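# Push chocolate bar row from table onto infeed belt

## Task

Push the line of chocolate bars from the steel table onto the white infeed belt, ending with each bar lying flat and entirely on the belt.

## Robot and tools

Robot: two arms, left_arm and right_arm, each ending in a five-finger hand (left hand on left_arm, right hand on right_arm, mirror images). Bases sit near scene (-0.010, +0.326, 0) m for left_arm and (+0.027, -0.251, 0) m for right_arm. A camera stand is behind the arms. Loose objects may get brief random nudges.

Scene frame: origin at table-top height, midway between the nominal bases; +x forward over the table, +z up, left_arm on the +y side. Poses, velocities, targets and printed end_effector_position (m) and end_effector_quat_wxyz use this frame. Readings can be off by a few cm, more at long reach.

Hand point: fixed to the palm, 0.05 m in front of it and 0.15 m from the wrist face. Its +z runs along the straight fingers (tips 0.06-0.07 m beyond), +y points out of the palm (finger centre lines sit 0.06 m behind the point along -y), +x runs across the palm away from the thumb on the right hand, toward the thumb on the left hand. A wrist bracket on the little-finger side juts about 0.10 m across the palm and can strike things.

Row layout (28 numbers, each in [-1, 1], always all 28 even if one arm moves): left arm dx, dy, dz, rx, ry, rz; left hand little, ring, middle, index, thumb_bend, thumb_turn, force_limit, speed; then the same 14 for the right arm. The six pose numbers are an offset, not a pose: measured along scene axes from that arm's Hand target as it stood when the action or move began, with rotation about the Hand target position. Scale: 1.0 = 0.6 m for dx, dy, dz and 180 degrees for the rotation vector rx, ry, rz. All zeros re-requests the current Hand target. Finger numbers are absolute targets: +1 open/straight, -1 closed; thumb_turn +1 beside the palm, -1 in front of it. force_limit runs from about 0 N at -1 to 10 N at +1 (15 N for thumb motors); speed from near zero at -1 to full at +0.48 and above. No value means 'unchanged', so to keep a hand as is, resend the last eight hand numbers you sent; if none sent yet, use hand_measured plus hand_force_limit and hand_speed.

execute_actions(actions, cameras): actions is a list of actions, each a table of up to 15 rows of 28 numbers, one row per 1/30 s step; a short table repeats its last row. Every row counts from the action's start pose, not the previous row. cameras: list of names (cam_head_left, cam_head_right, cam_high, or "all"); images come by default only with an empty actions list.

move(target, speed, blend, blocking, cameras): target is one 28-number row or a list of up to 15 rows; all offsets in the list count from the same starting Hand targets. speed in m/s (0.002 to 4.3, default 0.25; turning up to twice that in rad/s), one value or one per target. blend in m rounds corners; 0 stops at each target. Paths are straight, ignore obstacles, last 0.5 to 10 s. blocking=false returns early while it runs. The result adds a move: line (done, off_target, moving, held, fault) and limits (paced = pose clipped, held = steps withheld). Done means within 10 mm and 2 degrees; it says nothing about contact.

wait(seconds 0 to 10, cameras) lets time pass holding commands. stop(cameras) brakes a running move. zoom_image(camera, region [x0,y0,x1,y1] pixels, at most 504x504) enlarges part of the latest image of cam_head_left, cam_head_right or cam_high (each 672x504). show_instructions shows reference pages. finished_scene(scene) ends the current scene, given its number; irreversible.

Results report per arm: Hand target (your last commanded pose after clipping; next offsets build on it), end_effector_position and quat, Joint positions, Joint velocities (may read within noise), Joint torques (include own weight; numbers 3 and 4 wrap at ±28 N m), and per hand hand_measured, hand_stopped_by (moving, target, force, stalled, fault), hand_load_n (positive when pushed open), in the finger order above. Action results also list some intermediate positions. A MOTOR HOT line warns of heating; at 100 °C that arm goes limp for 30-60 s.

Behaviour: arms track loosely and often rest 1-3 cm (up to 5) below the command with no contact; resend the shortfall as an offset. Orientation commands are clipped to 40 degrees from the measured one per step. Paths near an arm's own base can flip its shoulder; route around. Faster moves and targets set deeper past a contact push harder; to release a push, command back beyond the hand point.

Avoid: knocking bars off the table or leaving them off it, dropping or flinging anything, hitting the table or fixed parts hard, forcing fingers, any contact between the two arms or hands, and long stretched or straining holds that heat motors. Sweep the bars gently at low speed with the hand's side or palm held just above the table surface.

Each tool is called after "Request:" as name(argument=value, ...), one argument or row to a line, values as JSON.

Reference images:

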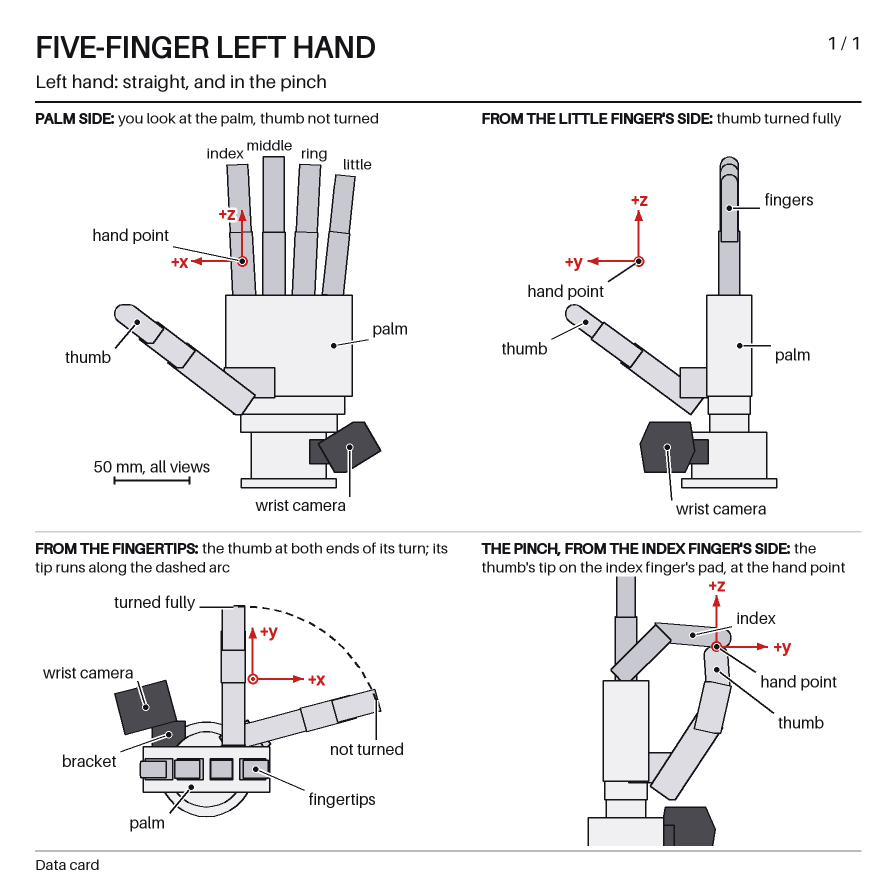

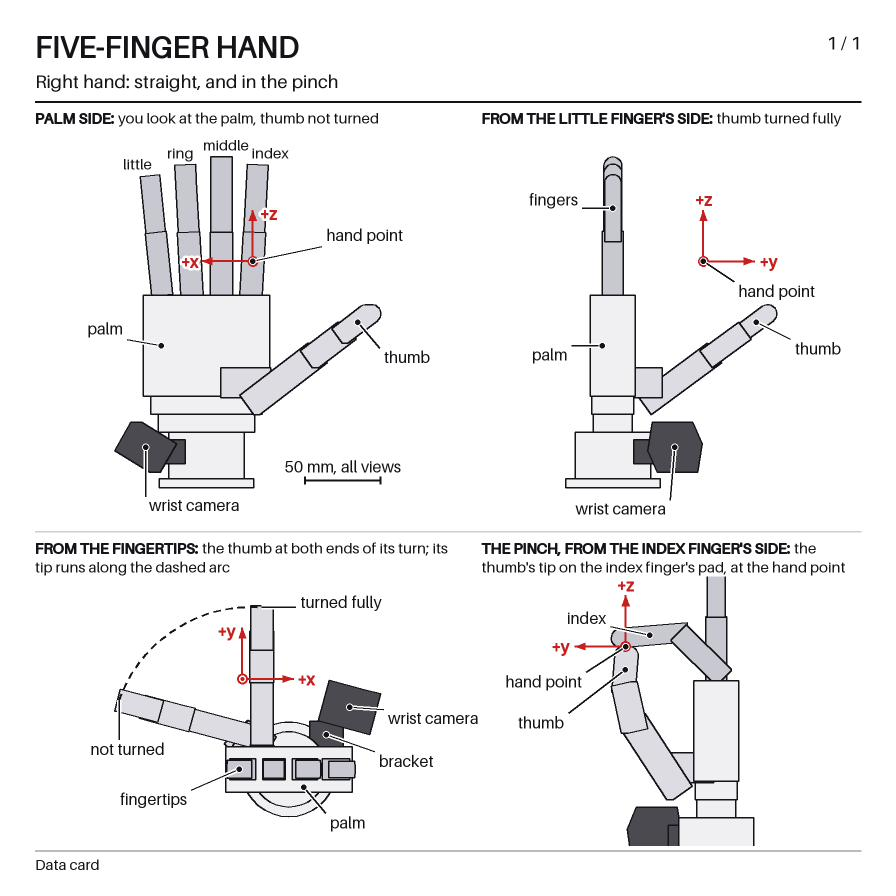

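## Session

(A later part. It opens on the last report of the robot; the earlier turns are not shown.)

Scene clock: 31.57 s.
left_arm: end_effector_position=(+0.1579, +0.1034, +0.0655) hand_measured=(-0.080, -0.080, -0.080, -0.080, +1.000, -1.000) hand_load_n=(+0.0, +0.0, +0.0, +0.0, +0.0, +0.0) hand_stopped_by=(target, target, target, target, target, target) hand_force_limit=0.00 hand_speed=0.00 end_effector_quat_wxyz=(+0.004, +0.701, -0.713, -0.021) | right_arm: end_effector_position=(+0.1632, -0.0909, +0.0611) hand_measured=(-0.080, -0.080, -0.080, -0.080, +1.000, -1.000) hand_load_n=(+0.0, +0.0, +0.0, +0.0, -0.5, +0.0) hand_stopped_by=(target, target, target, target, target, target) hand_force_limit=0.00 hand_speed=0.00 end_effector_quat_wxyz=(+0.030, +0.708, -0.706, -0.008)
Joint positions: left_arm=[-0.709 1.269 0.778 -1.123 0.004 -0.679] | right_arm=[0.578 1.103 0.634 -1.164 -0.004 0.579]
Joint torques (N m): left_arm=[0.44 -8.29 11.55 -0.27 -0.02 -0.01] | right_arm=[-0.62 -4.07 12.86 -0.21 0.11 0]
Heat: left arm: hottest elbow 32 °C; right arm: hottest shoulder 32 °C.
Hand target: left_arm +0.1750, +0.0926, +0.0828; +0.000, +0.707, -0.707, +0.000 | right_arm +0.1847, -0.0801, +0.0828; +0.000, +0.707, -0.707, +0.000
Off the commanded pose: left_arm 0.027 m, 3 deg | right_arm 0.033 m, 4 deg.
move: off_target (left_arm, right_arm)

Request:
move(
  target=[0.01, -0.02, 0.0333, 0,0,0, -0.08,-0.08,-0.08,-0.08,1,-1, 0, 0, 0.01,0.02, 0.0333, 0,0,0, -0.08,-0.08,-0.08,-0.08,1,-1, 0, 0],
  speed=0.1,
)

Scene clock: 32.87 s.
left_arm: end_effector_position=(+0.1687, +0.0941, +0.0875) hand_measured=(-0.080, -0.080, -0.080, -0.080, +1.000, -1.000) hand_load_n=(+0.0, +0.0, +0.0, +0.0, +0.0, +0.0) hand_stopped_by=(target, target, target, target, target, target) hand_force_limit=0.00 hand_speed=0.00 end_effector_quat_wxyz=(+0.003, +0.704, -0.710, -0.017) | right_arm: end_effector_position=(+0.1731, -0.0816, +0.0825) hand_measured=(-0.080, -0.080, -0.080, -0.080, +1.000, -1.000) hand_load_n=(+0.0, +0.5, +0.0, +0.5, +0.0, +0.0) hand_stopped_by=(target, target, target, target, target, target) hand_force_limit=0.00 hand_speed=0.00 end_effector_quat_wxyz=(+0.025, +0.707, -0.707, -0.007)
Joint positions: left_arm=[-0.709 1.269 0.843 -1.178 0.004 -0.689] | right_arm=[0.587 1.103 0.698 -1.216 -0.004 0.59]
Joint torques (N m): left_arm=[-0.67 -7.88 11.92 -0.4 0 -0.07] | right_arm=[0.56 -3.55 13.2 -0.18 0.07 0.11]
Heat: left arm: hottest elbow 32 °C; right arm: hottest shoulder 32 °C.
Hand target: left_arm +0.1810, +0.0806, +0.1029; +0.000, +0.707, -0.707, +0.000 | right_arm +0.1908, -0.0681, +0.1029; +0.000, +0.707, -0.707, +0.000
Off the commanded pose: left_arm 0.024 m, 2 deg | right_arm 0.030 m, 3 deg.
move: off_target (left_arm, right_arm)

Request:
move(
  target=[-0.018, 0, -0.095, 0,0,0, -0.08,-0.08,-0.08,-0.08,1,-1, 0, 0, -0.021,0, -0.095, 0,0,0, -0.08,-0.08,-0.08,-0.08,1,-1, 0, 0],
  speed=0.08,
  cameras=["cam_high", "cam_head_left"],
)

Request:
zoom_image(
  camera="cam_high",
  region=[320, 160, 390, 230],
)

Request:
zoom_image(
  camera="cam_high",
  region=[395, 195, 465, 265],
)

Scene clock: 34.57 s.
left_arm: end_effector_position=(+0.1726, +0.0827, +0.0519) hand_measured=(-0.080, -0.080, -0.080, -0.080, +1.000, -1.000) hand_load_n=(+0.0, +0.5, +0.0, +0.0, +0.0, +0.0) hand_stopped_by=(target, target, target, target, target, target) hand_force_limit=0.00 hand_speed=0.00 end_effector_quat_wxyz=(+0.001, +0.705, -0.709, +0.003) | right_arm: end_effector_position=(+0.1800, -0.0685, +0.0522) hand_measured=(-0.080, -0.080, -0.080, -0.080, +1.000, -1.000) hand_load_n=(+0.0, +0.0, +0.0, +0.0, -0.5, +0.0) hand_stopped_by=(target, target, target, target, target, target) hand_force_limit=0.00 hand_speed=0.00 end_effector_quat_wxyz=(-0.005, +0.707, -0.707, -0.001)
Joint positions: left_arm=[-0.728 1.317 0.784 -1.031 0.003 -0.71] | right_arm=[0.615 1.136 0.639 -1.064 -0.004 0.617]
Joint torques (N m): left_arm=[-1.03 -7.41 7.05 0.47 -0.02 -0.05] | right_arm=[0.56 -2.32 7.31 0.92 0.1 0.11]
Heat: left arm: hottest elbow 32 °C; right arm: hottest shoulder 32 °C.
Hand target: left_arm +0.1701, +0.0806, +0.0459; +0.000, +0.707, -0.707, +0.000 | right_arm +0.1783, -0.0680, +0.0460; -0.001, +0.707, -0.707, +0.000
Off the commanded pose: left_arm 0.007 m, 0 deg | right_arm 0.007 m, 1 deg.
move: done
Images, in order (width x height): cam_head_left 672x504, cam_high 672x504.

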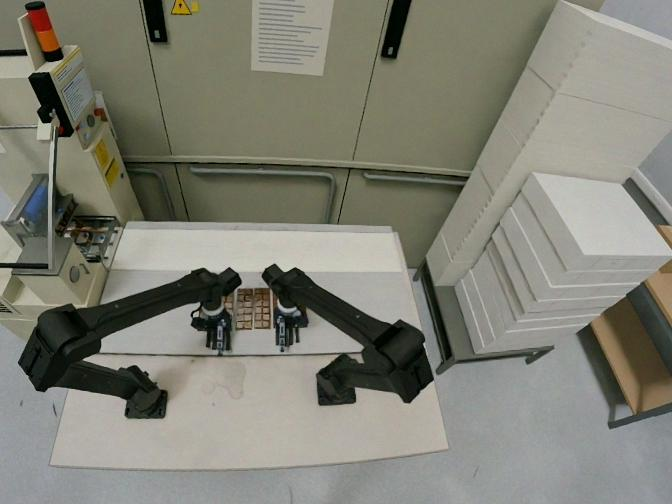

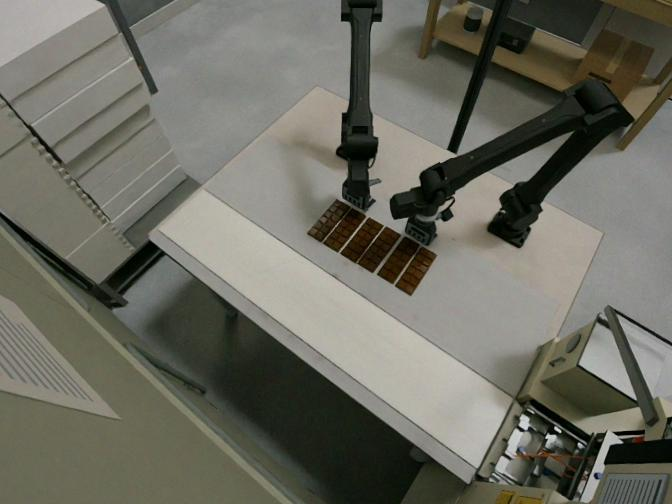

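Scaled by 7.200 from the camera's 672x504 image, which has a finer 960x720 frame.

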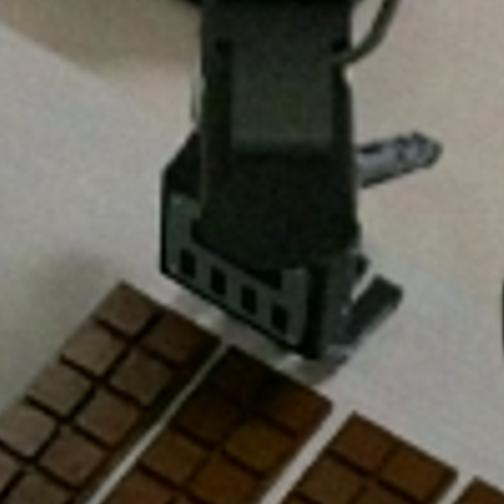

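Scaled by 7.200 from the camera's 672x504 image, which has a finer 960x720 frame.

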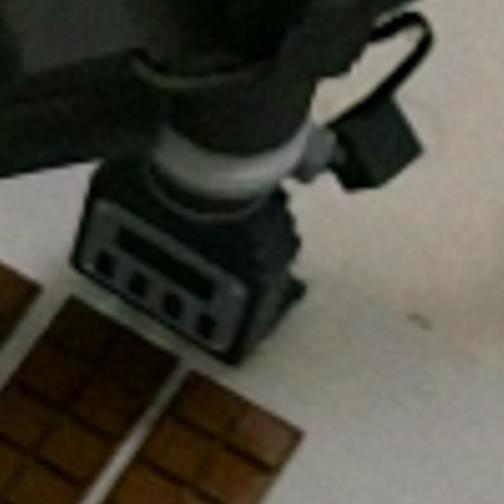

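Request:
move(
  target=[
    [-0.025, 0.021, 0.06, 0,0,0, -0.08,-0.08,-0.08,-0.08,1,-1, 0, 0, -0.025,-0.021, 0.06, 0,0,0, -0.08,-0.08,-0.08,-0.08,1,-1, 0, 0],
    [-0.01, 0.021, -0.005, 0,0,0, -0.08,-0.08,-0.08,-0.08,1,-1, 0, 0, -0.01,-0.021, -0.005, 0,0,0, -0.08,-0.08,-0.08,-0.08,1,-1, 0, 0],
  ],
  speed=0.1,
  cameras=["cam_high", "cam_head_left"],
)

Request:
zoom_image(
  camera="cam_high",
  region=[320, 160, 390, 230],
)

Request:
zoom_image(
  camera="cam_high",
  region=[395, 195, 465, 265],
)

Scene clock: 37.03 s.
left_arm: end_effector_position=(+0.1606, +0.0925, +0.0491) hand_measured=(-0.080, -0.080, -0.080, -0.080, +1.000, -1.000) hand_load_n=(-0.5, +0.0, -1.5, -1.5, +0.0, +0.0) hand_stopped_by=(target, target, target, target, target, target) hand_force_limit=0.00 hand_speed=0.00 end_effector_quat_wxyz=(+0.002, +0.705, -0.709, -0.001) | right_arm: end_effector_position=(+0.1715, -0.0781, +0.0485) hand_measured=(-0.080, -0.080, -0.080, -0.080, +1.000, -1.000) hand_load_n=(+0.0, +0.0, +0.0, +0.0, +0.0, +0.0) hand_stopped_by=(target, target, target, target, target, target) hand_force_limit=0.00 hand_speed=0.00 end_effector_quat_wxyz=(-0.004, +0.707, -0.708, -0.001)
Joint positions: left_arm=[-0.73 1.286 0.747 -1.035 0.003 -0.712] | right_arm=[0.603 1.104 0.606 -1.065 -0.004 0.608]
Joint torques (N m): left_arm=[0.44 -6.71 7.05 0.9 -0.02 0.11] | right_arm=[-0.67 -1.96 7.36 0.98 0.09 -0.03]
Heat: left arm: hottest elbow 32 °C; right arm: hottest shoulder 32 °C.
Hand target: left_arm +0.1642, +0.0931, +0.0430; +0.000, +0.707, -0.707, +0.001 | right_arm +0.1723, -0.0807, +0.0429; +0.000, +0.707, -0.707, +0.000
Off the commanded pose: left_arm 0.007 m, 0 deg | right_arm 0.006 m, 0 deg.
move: done
Images, in order (width x height): cam_head_left 672x504, cam_high 672x504.

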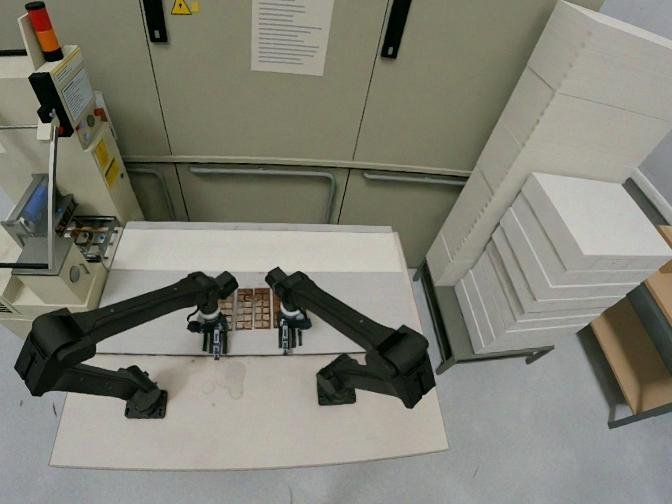

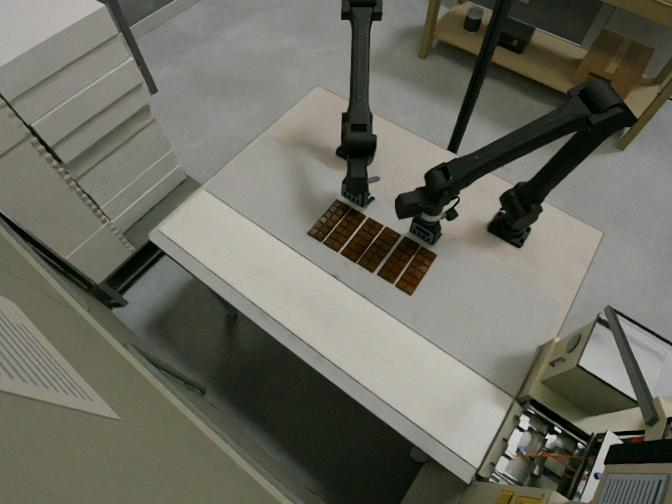

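Scaled by 7.200 from the camera's 672x504 image, which has a finer 960x720 frame.

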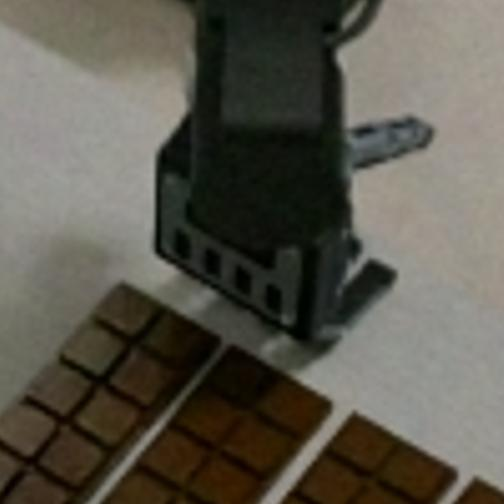

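Scaled by 7.200 from the camera's 672x504 image, which has a finer 960x720 frame.

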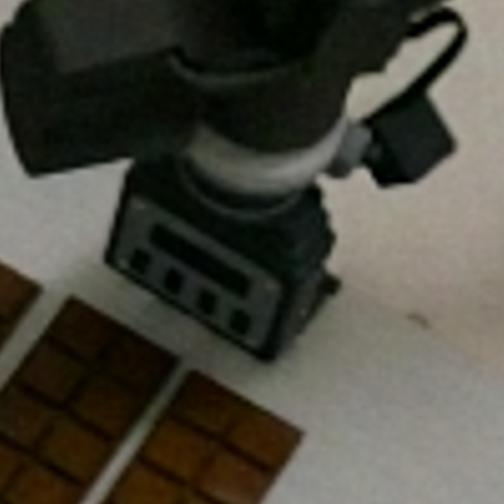

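Request:
move(
  target=[0.14, 0.002, 0, 0,0,0, -0.08,-0.08,-0.08,-0.08,1,-1, 0, 0, 0.14,0.002, 0, 0,0,0, -0.08,-0.08,-0.08,-0.08,1,-1, 0, 0],
  speed=0.08,
  cameras=["all"],
)

Request:
zoom_image(
  camera="cam_high",
  region=[290, 160, 450, 320],
)

Request:
zoom_image(
  camera="cam_head_left",
  region=[160, 240, 340, 360],
)

Scene clock: 38.93 s.
left_arm: end_effector_position=(+0.2221, +0.0952, +0.0492) hand_measured=(-0.080, -0.080, -0.080, -0.080, +1.000, -1.000) hand_load_n=(-1.0, -4.5, -4.0, -2.5, +0.0, +0.0) hand_stopped_by=(target, target, target, target, target, target) hand_force_limit=0.00 hand_speed=0.00 end_effector_quat_wxyz=(+0.015, +0.705, -0.709, -0.006) | right_arm: end_effector_position=(+0.2200, -0.0852, +0.0468) hand_measured=(-0.080, -0.080, -0.080, -0.080, +1.000, -1.000) hand_load_n=(+0.0, -4.0, -5.5, -6.5, +0.0, +0.0) hand_stopped_by=(target, target, target, target, target, target) hand_force_limit=0.00 hand_speed=0.00 end_effector_quat_wxyz=(+0.024, +0.710, -0.703, -0.024)
Joint positions: left_arm=[-0.596 1.425 0.874 -1.037 0.028 -0.579] | right_arm=[0.47 1.286 0.726 -1.073 -0.03 0.462]
Joint torques (N m): left_arm=[1.67 -6.18 10.47 0.94 -1.11 0.26] | right_arm=[-1.61 -2.2 11.29 2.59 1.07 0.01]
Heat: left arm: hottest elbow 33 °C; right arm: hottest shoulder 32 °C.
Hand target: left_arm +0.2483, +0.0944, +0.0429; +0.000, +0.707, -0.707, +0.001 | right_arm +0.2563, -0.0794, +0.0429; -0.001, +0.707, -0.707, +0.000
Off the commanded pose: left_arm 0.027 m, 2 deg | right_arm 0.037 m, 4 deg.
move: off_target (left_arm, right_arm)

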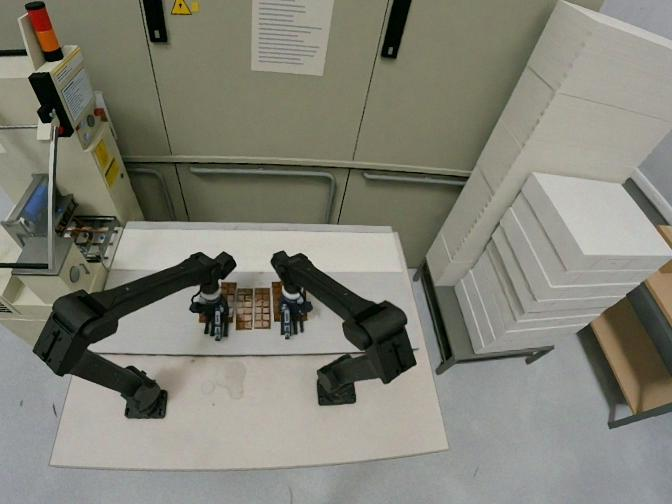

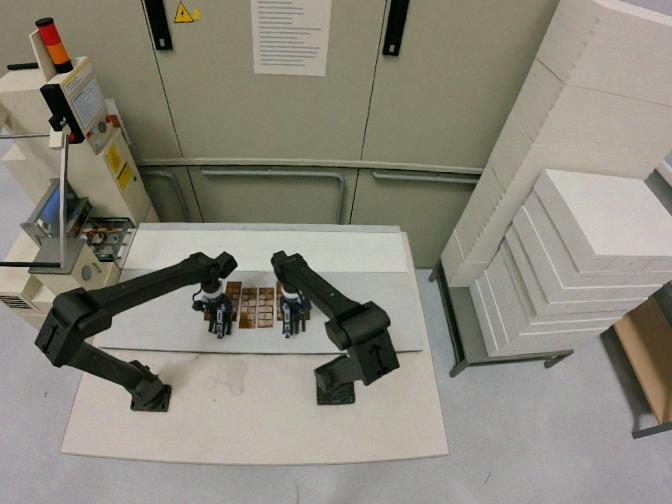

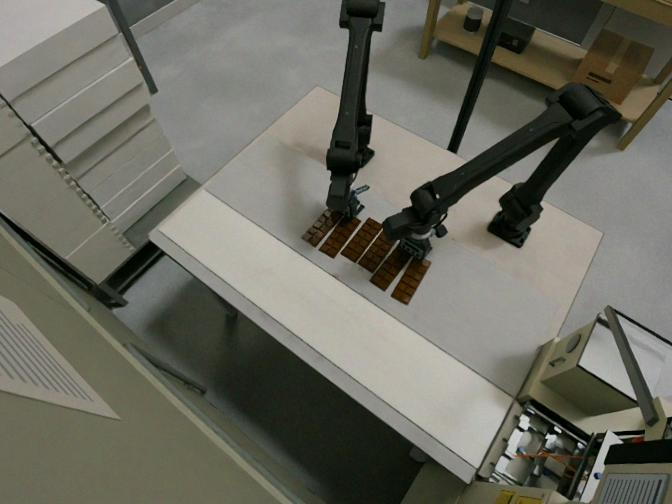

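Scaled by 3.150 from the camera's 672x504 image, which has a finer 960x720 frame.

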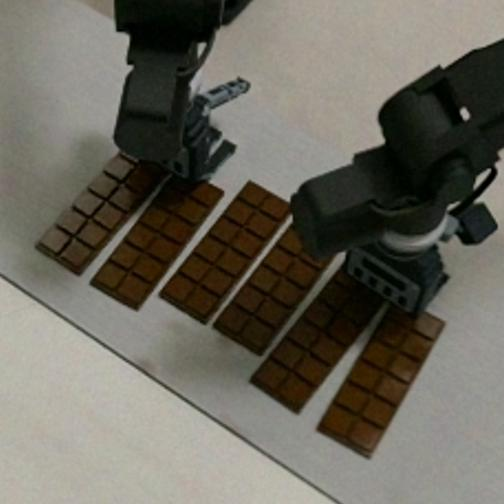

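Scaled by 2.800 from the camera's 672x504 image, which has a finer 960x720 frame.

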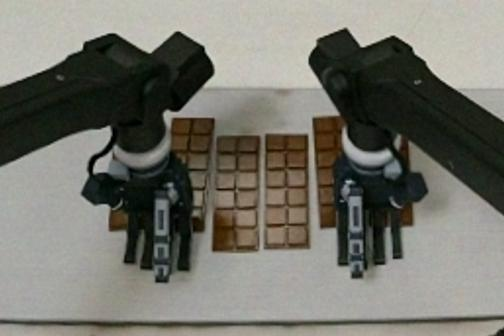

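Request:
move(
  target=[0.13, 0.002, 0.013, 0,0,0, -0.08,-0.08,-0.08,-0.08,1,-1, 0, 0, 0.13,0.002, 0.015, 0,0,0, -0.08,-0.08,-0.08,-0.08,1,-1, 0, 0],
  speed=0.08,
  cameras=["all"],
)

Request:
zoom_image(
  camera="cam_high",
  region=[290, 160, 450, 320],
)

Request:
zoom_image(
  camera="cam_head_left",
  region=[160, 240, 340, 360],
)

Scene clock: 41.00 s.
left_arm: end_effector_position=(+0.3018, +0.0963, +0.0518) hand_measured=(-0.080, -0.080, -0.080, -0.080, +1.000, -1.000) hand_load_n=(-0.5, -2.0, -2.0, -2.0, +0.0, +0.0) hand_stopped_by=(target, target, target, target, target, target) hand_force_limit=0.00 hand_speed=0.00 end_effector_quat_wxyz=(+0.011, +0.706, -0.708, -0.007) | right_arm: end_effector_position=(+0.3007, -0.0857, +0.0477) hand_measured=(-0.080, -0.080, -0.080, -0.080, +1.000, -1.000) hand_load_n=(+0.0, +0.0, -1.5, -3.0, +0.0, +0.0) hand_stopped_by=(target, target, target, target, target, target) hand_force_limit=0.00 hand_speed=0.00 end_effector_quat_wxyz=(+0.025, +0.709, -0.705, -0.016)
Joint positions: left_arm=[-0.495 1.587 1.067 -1.071 0.016 -0.48] | right_arm=[0.376 1.472 0.915 -1.073 -0.01 0.375]
Joint torques (N m): left_arm=[1.08 -9.58 11.37 0.38 -0.58 0.19] | right_arm=[-0.85 -5.48 12.41 1.44 0.33 0]
Heat: left arm: hottest elbow 33 °C; right arm: hottest shoulder 32 °C.
Hand target: left_arm +0.3261, +0.0955, +0.0507; +0.000, +0.707, -0.707, +0.001 | right_arm +0.3344, -0.0782, +0.0519; -0.001, +0.707, -0.707, +0.000
Off the commanded pose: left_arm 0.025 m, 1 deg | right_arm 0.035 m, 3 deg.
move: off_target (left_arm, right_arm)

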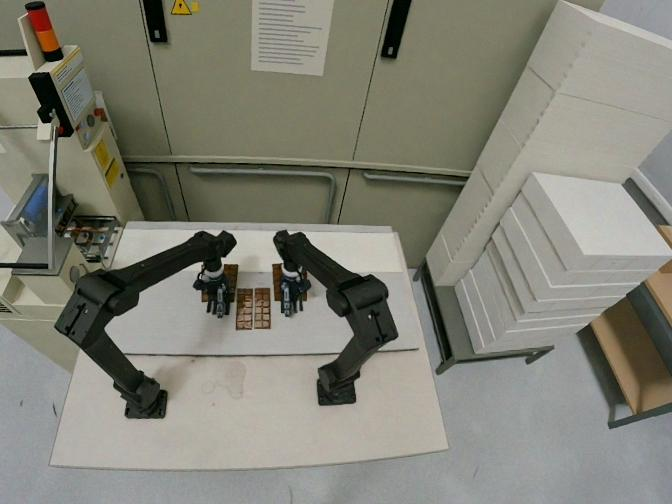

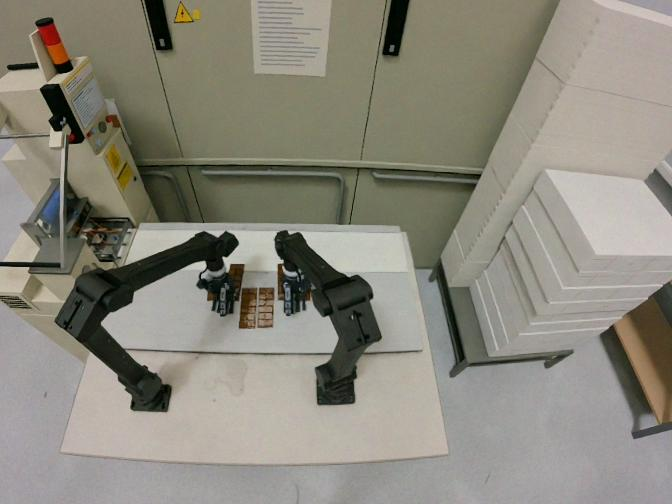

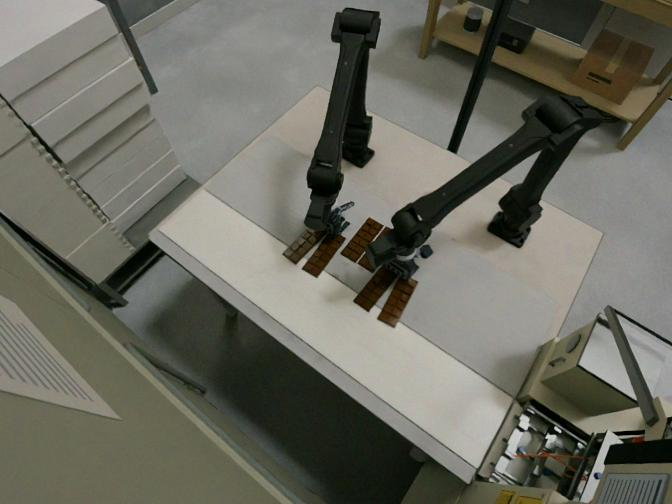

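Scaled by 3.150 from the camera's 672x504 image, which has a finer 960x720 frame.

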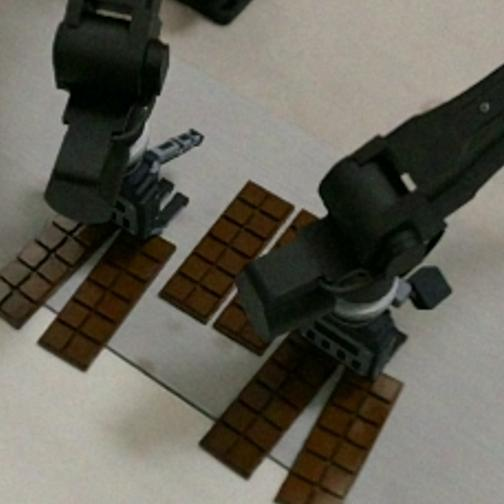

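Scaled by 2.800 from the camera's 672x504 image, which has a finer 960x720 frame.

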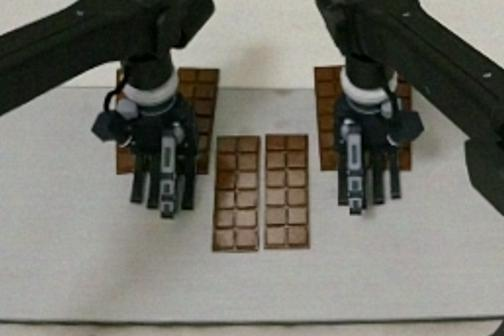

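Request:
move(
  target=[0.167, 0.002, 0.0, 0,0,0, -0.08,-0.08,-0.08,-0.08,1,-1, 0, 0, 0.167,0.002, 0.003, 0,0,0, -0.08,-0.08,-0.08,-0.08,1,-1, 0, 0],
  speed=0.08,
  cameras=["all"],
)

Request:
zoom_image(
  camera="cam_high",
  region=[270, 180, 450, 360],
)

Request:
zoom_image(
  camera="cam_head_left",
  region=[160, 220, 340, 340],
)

Scene clock: 43.50 s.
left_arm: end_effector_position=(+0.4034, +0.0946, +0.0551) hand_measured=(-0.080, -0.080, -0.080, -0.080, +1.000, -1.000) hand_load_n=(+0.0, -1.5, -2.0, -1.0, +0.0, +0.0) hand_stopped_by=(target, target, target, target, target, target) hand_force_limit=0.00 hand_speed=0.00 end_effector_quat_wxyz=(+0.008, +0.707, -0.707, -0.005) | right_arm: end_effector_position=(+0.4077, -0.0793, +0.0487) hand_measured=(-0.080, -0.080, -0.080, -0.080, +1.000, -1.000) hand_load_n=(+0.0, +0.0, -1.5, -1.5, +0.0, +0.0) hand_stopped_by=(target, target, target, target, target, target) hand_force_limit=0.00 hand_speed=0.00 end_effector_quat_wxyz=(+0.012, +0.708, -0.706, -0.011)
Joint positions: left_arm=[-0.408 1.797 1.358 -1.147 0.012 -0.394] | right_arm=[0.304 1.697 1.197 -1.104 -0.008 0.305]
Joint torques (N m): left_arm=[1.08 -13.1 11.67 0.18 -0.4 0.23] | right_arm=[-0.85 -9 12.88 0.39 0.26 -0.01]
Heat: left arm: hottest elbow 33 °C; right arm: hottest shoulder 32 °C.
Hand target: left_arm +0.4263, +0.0967, +0.0507; +0.000, +0.707, -0.707, +0.001 | right_arm +0.4344, -0.0770, +0.0537; +0.000, +0.707, -0.707, +0.000
Off the commanded pose: left_arm 0.023 m, 1 deg | right_arm 0.027 m, 2 deg.
move: off_target (left_arm, right_arm)

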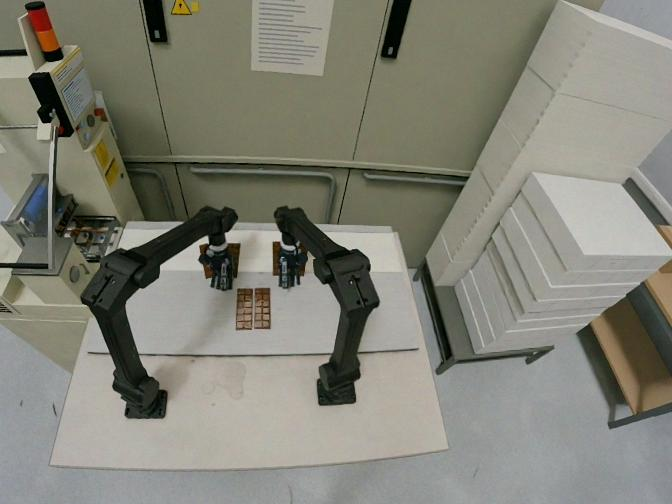

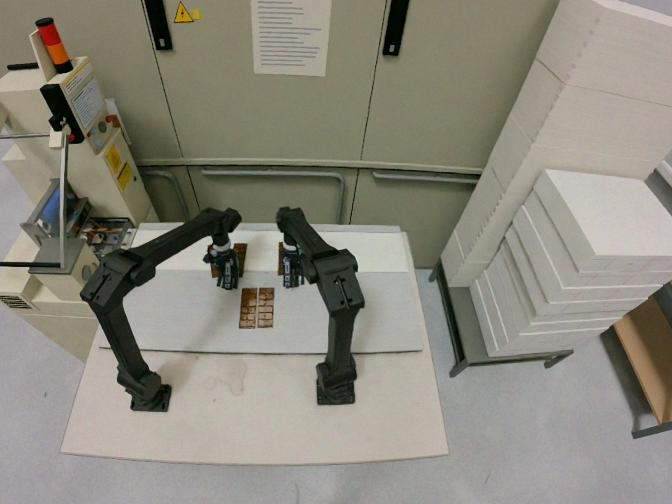

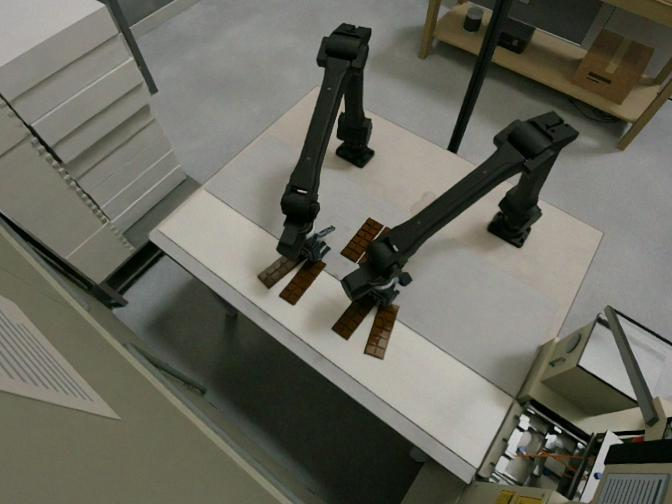

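Scaled by 2.800 from the camera's 672x504 image, which has a finer 960x720 frame.

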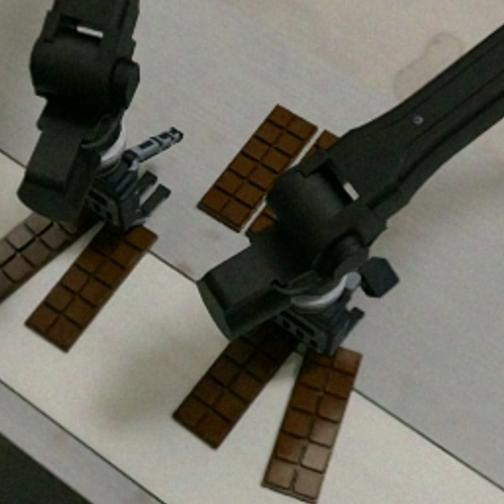

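Scaled by 2.800 from the camera's 672x504 image, which has a finer 960x720 frame.

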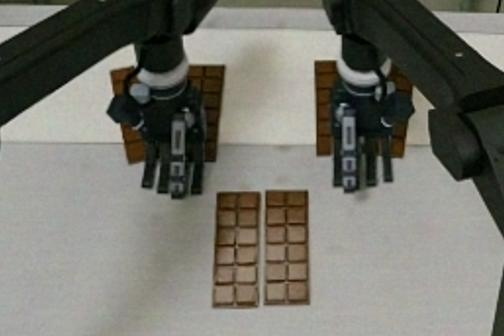

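Request:
move(
  target=[0.083, 0.001, 0.0, 0,0,0, -0.08,-0.08,-0.08,-0.08,1,-1, 0, 0, 0.06,0.001, 0.003, 0,0,0, -0.08,-0.08,-0.08,-0.08,1,-1, 0, 0],
  speed=0.08,
  cameras=["all"],
)

Request:
zoom_image(
  camera="cam_high",
  region=[240, 190, 420, 370],
)

Request:
zoom_image(
  camera="cam_head_left",
  region=[160, 210, 340, 330],
)

Scene clock: 46.57 s.
left_arm: end_effector_position=(+0.4549, +0.0940, +0.0572) hand_measured=(-0.080, -0.080, -0.080, -0.080, +1.000, -1.000) hand_load_n=(+0.0, -2.0, -1.5, -1.0, +0.0, +0.0) hand_stopped_by=(target, target, target, target, target, target) hand_force_limit=0.00 hand_speed=0.00 end_effector_quat_wxyz=(+0.007, +0.707, -0.707, -0.003) | right_arm: end_effector_position=(+0.4454, -0.0780, +0.0491) hand_measured=(-0.080, -0.080, -0.080, -0.080, +1.000, -1.000) hand_load_n=(+0.0, +0.0, -0.5, -0.5, +0.0, +0.0) hand_stopped_by=(target, target, target, target, target, target) hand_force_limit=0.00 hand_speed=0.00 end_effector_quat_wxyz=(+0.012, +0.707, -0.707, -0.010)
Joint positions: left_arm=[-0.374 1.906 1.527 -1.203 0.011 -0.361] | right_arm=[0.284 1.779 1.314 -1.136 -0.007 0.286]
Joint torques (N m): left_arm=[1.14 -14.86 12.15 0.36 -0.35 0.24] | right_arm=[-0.79 -10.46 13.09 0.2 0.2 -0.03]
Heat: left arm: hottest elbow 33 °C; right arm: hottest shoulder 32 °C.
Hand target: left_arm +0.4762, +0.0974, +0.0508; +0.000, +0.707, -0.707, +0.001 | right_arm +0.4704, -0.0764, +0.0554; +0.000, +0.707, -0.707, +0.000
Off the commanded pose: left_arm 0.022 m, 1 deg | right_arm 0.026 m, 2 deg.
move: off_target (left_arm, right_arm)

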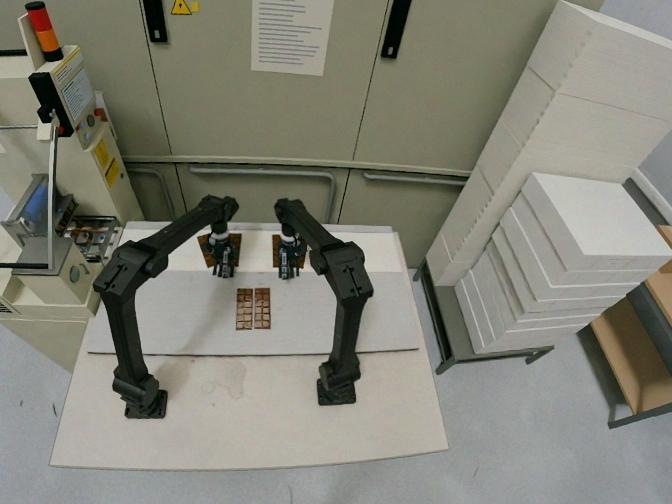

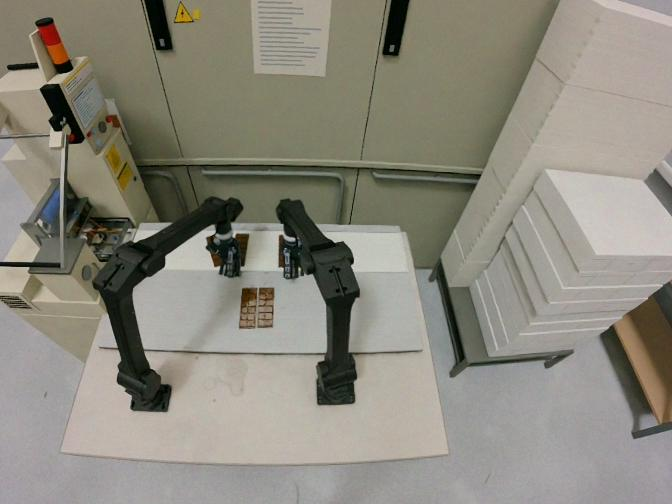

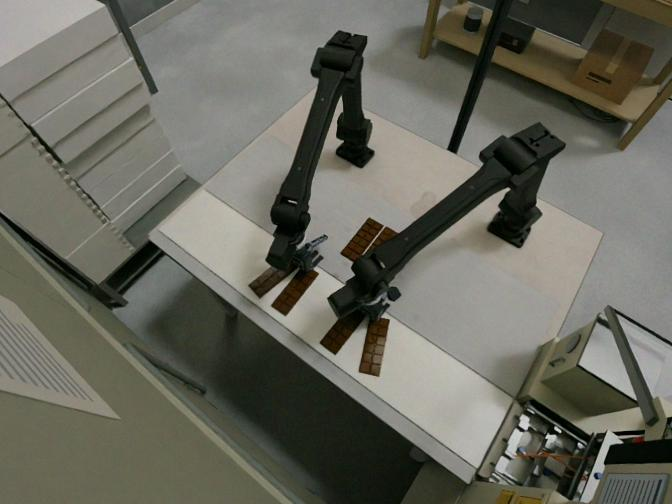

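Scaled by 2.800 from the camera's 672x504 image, which has a finer 960x720 frame.

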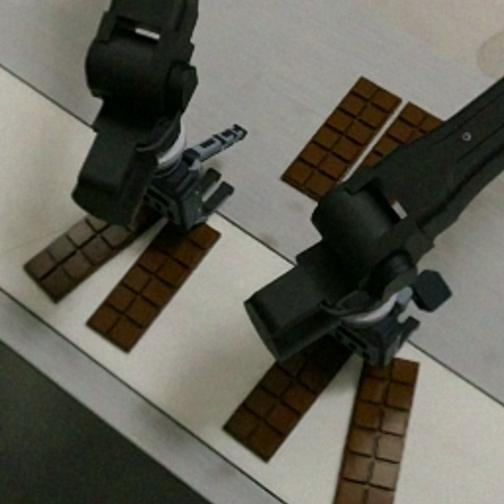

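Scaled by 2.800 from the camera's 672x504 image, which has a finer 960x720 frame.

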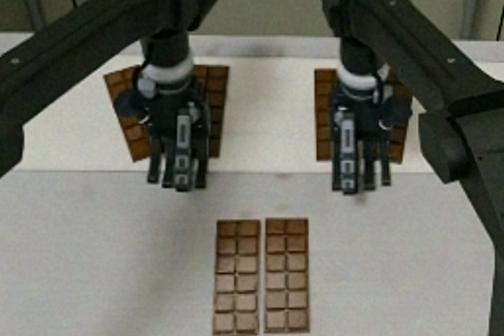

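Request:
move(
  target=[
    [-0.08, 0, 0.06, 0,0,0, -0.08,-0.08,-0.08,-0.08,1,-1, 0, 0, -0.08,0, 0.06, 0,0,0, -0.08,-0.08,-0.08,-0.08,1,-1, 0, 0],
    [-0.527, 0, 0.07, 0,0,0, -0.08,-0.08,-0.08,-0.08,1,-1, 0, 0, -0.526,0.15, 0.065, 0,0,0, -1,-0.08,-0.08,-1,1,-1, 0, 0],
  ],
  speed=0.2,
  blend=[0.03, 0],
  cameras=["all"],
)

Request:
zoom_image(
  camera="cam_high",
  region=[220, 210, 420, 410],
)

Request:
zoom_image(
  camera="cam_head_left",
  region=[160, 210, 340, 330],
)

Request:
zoom_image(
  camera="cam_high",
  region=[320, 140, 450, 270],
)

Scene clock: 52.70 s.
left_arm: end_effector_position=(+0.2176, +0.1050, +0.0866) hand_measured=(-0.080, -0.080, -0.080, -0.080, +1.000, -1.000) hand_load_n=(+0.0, +0.0, +0.0, +0.0, +0.0, +0.0) hand_stopped_by=(target, target, target, target, target, target) hand_force_limit=0.00 hand_speed=0.00 end_effector_quat_wxyz=(+0.005, +0.696, -0.718, -0.012) | right_arm: end_effector_position=(+0.2194, -0.0137, +0.0890) hand_measured=(-0.080, -0.080, -0.080, -0.080, +1.000, -1.000) hand_load_n=(+0.0, +0.0, +0.0, +0.0, +0.0, +0.0) hand_stopped_by=(target, target, target, target, target, target) hand_force_limit=0.00 hand_speed=0.00 end_effector_quat_wxyz=(+0.003, +0.722, -0.692, -0.004)
Joint positions: left_arm=[-0.595 1.357 0.92 -1.16 0.005 -0.552] | right_arm=[0.683 1.293 0.87 -1.155 -0.007 0.644]
Joint torques (N m): left_arm=[0.62 -8.41 9.61 0.02 0.04 0.19] | right_arm=[-0.5 -4.66 9.31 0.38 0.03 -0.04]
Heat: left arm: hottest elbow 34 °C; right arm: hottest elbow 33 °C.
Hand target: left_arm +0.2268, +0.1037, +0.0894; +0.004, +0.696, -0.718, -0.008 (not the last commanded pose) | right_arm +0.2244, -0.0124, +0.0886; +0.005, +0.723, -0.691, -0.003 (not the last commanded pose)
Off the commanded pose: left_arm 0.058 m, 2 deg | right_arm 0.070 m, 3 deg.
move: held (left_arm, right_arm; a check stopped the path); path passed 1 of 2 targets; target 2's new numbers were not sent; blend cut to 0.0296 m at target 1; limits=held
pose unreachable (left arm): on one or more control steps of this call, first in action 0 (counted from 0), this arm could not follow its commanded pose, so it was not sent that pose on those steps. It may still have moved: this result reports where it is.
cause: moving toward the commanded pose would bring a part of the arm too close to another arm (a part of this arm just beyond joint 4 (wrist pitch) and a part of the right arm just beyond its joint 4 (wrist pitch), at the place that arm is still heading or pushing toward).
pose unreachable (right arm): on one or more control steps of this call, first in action 0 (counted from 0), this arm could not follow its commanded pose, so it was not sent that pose on those steps. It may still have moved: this result reports where it is.
cause: moving toward the commanded pose would bring a part of the arm too close to another arm (a part of this arm just beyond joint 4 (wrist pitch) and a part of the left arm just beyond its joint 4 (wrist pitch), at the place that arm is still heading or pushing toward).

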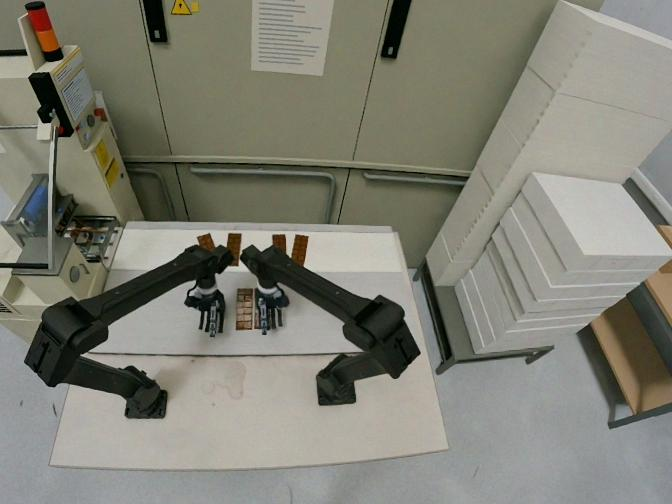

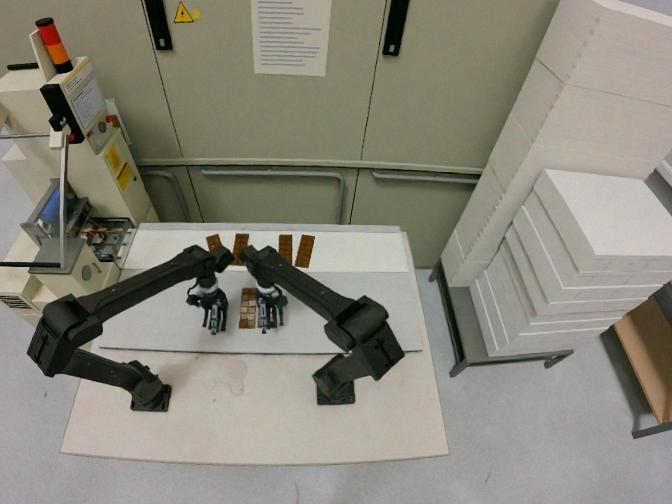

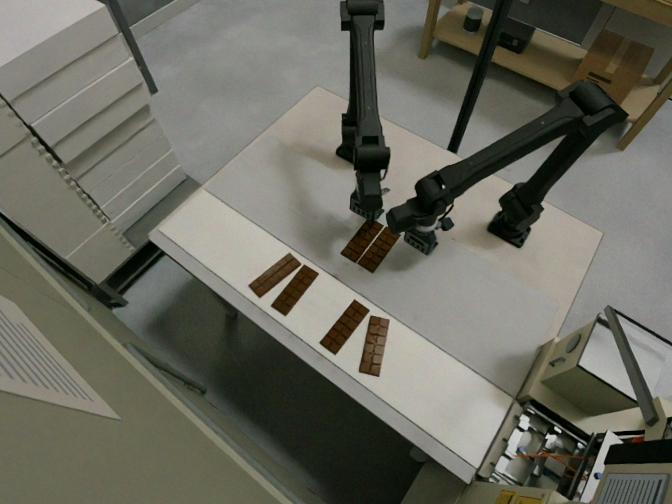

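Scaled by 2.520 from the camera's 672x504 image, which has a finer 960x720 frame.

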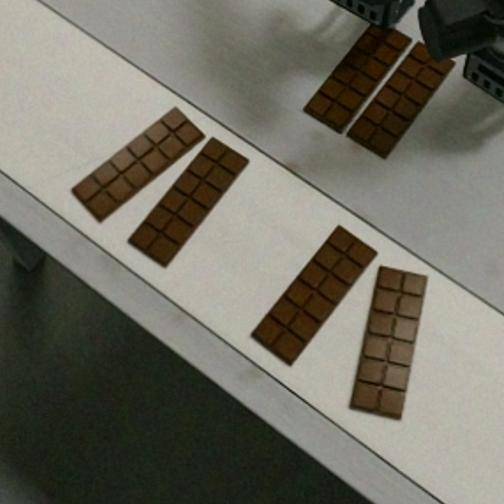

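Scaled by 2.800 from the camera's 672x504 image, which has a finer 960x720 frame.

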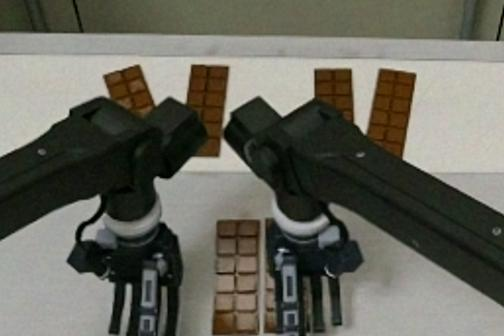

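Scaled by 3.877 from the camera's 672x504 image, which has a finer 960x720 frame.

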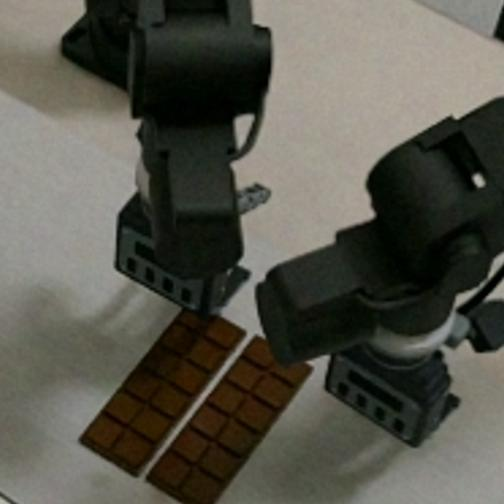

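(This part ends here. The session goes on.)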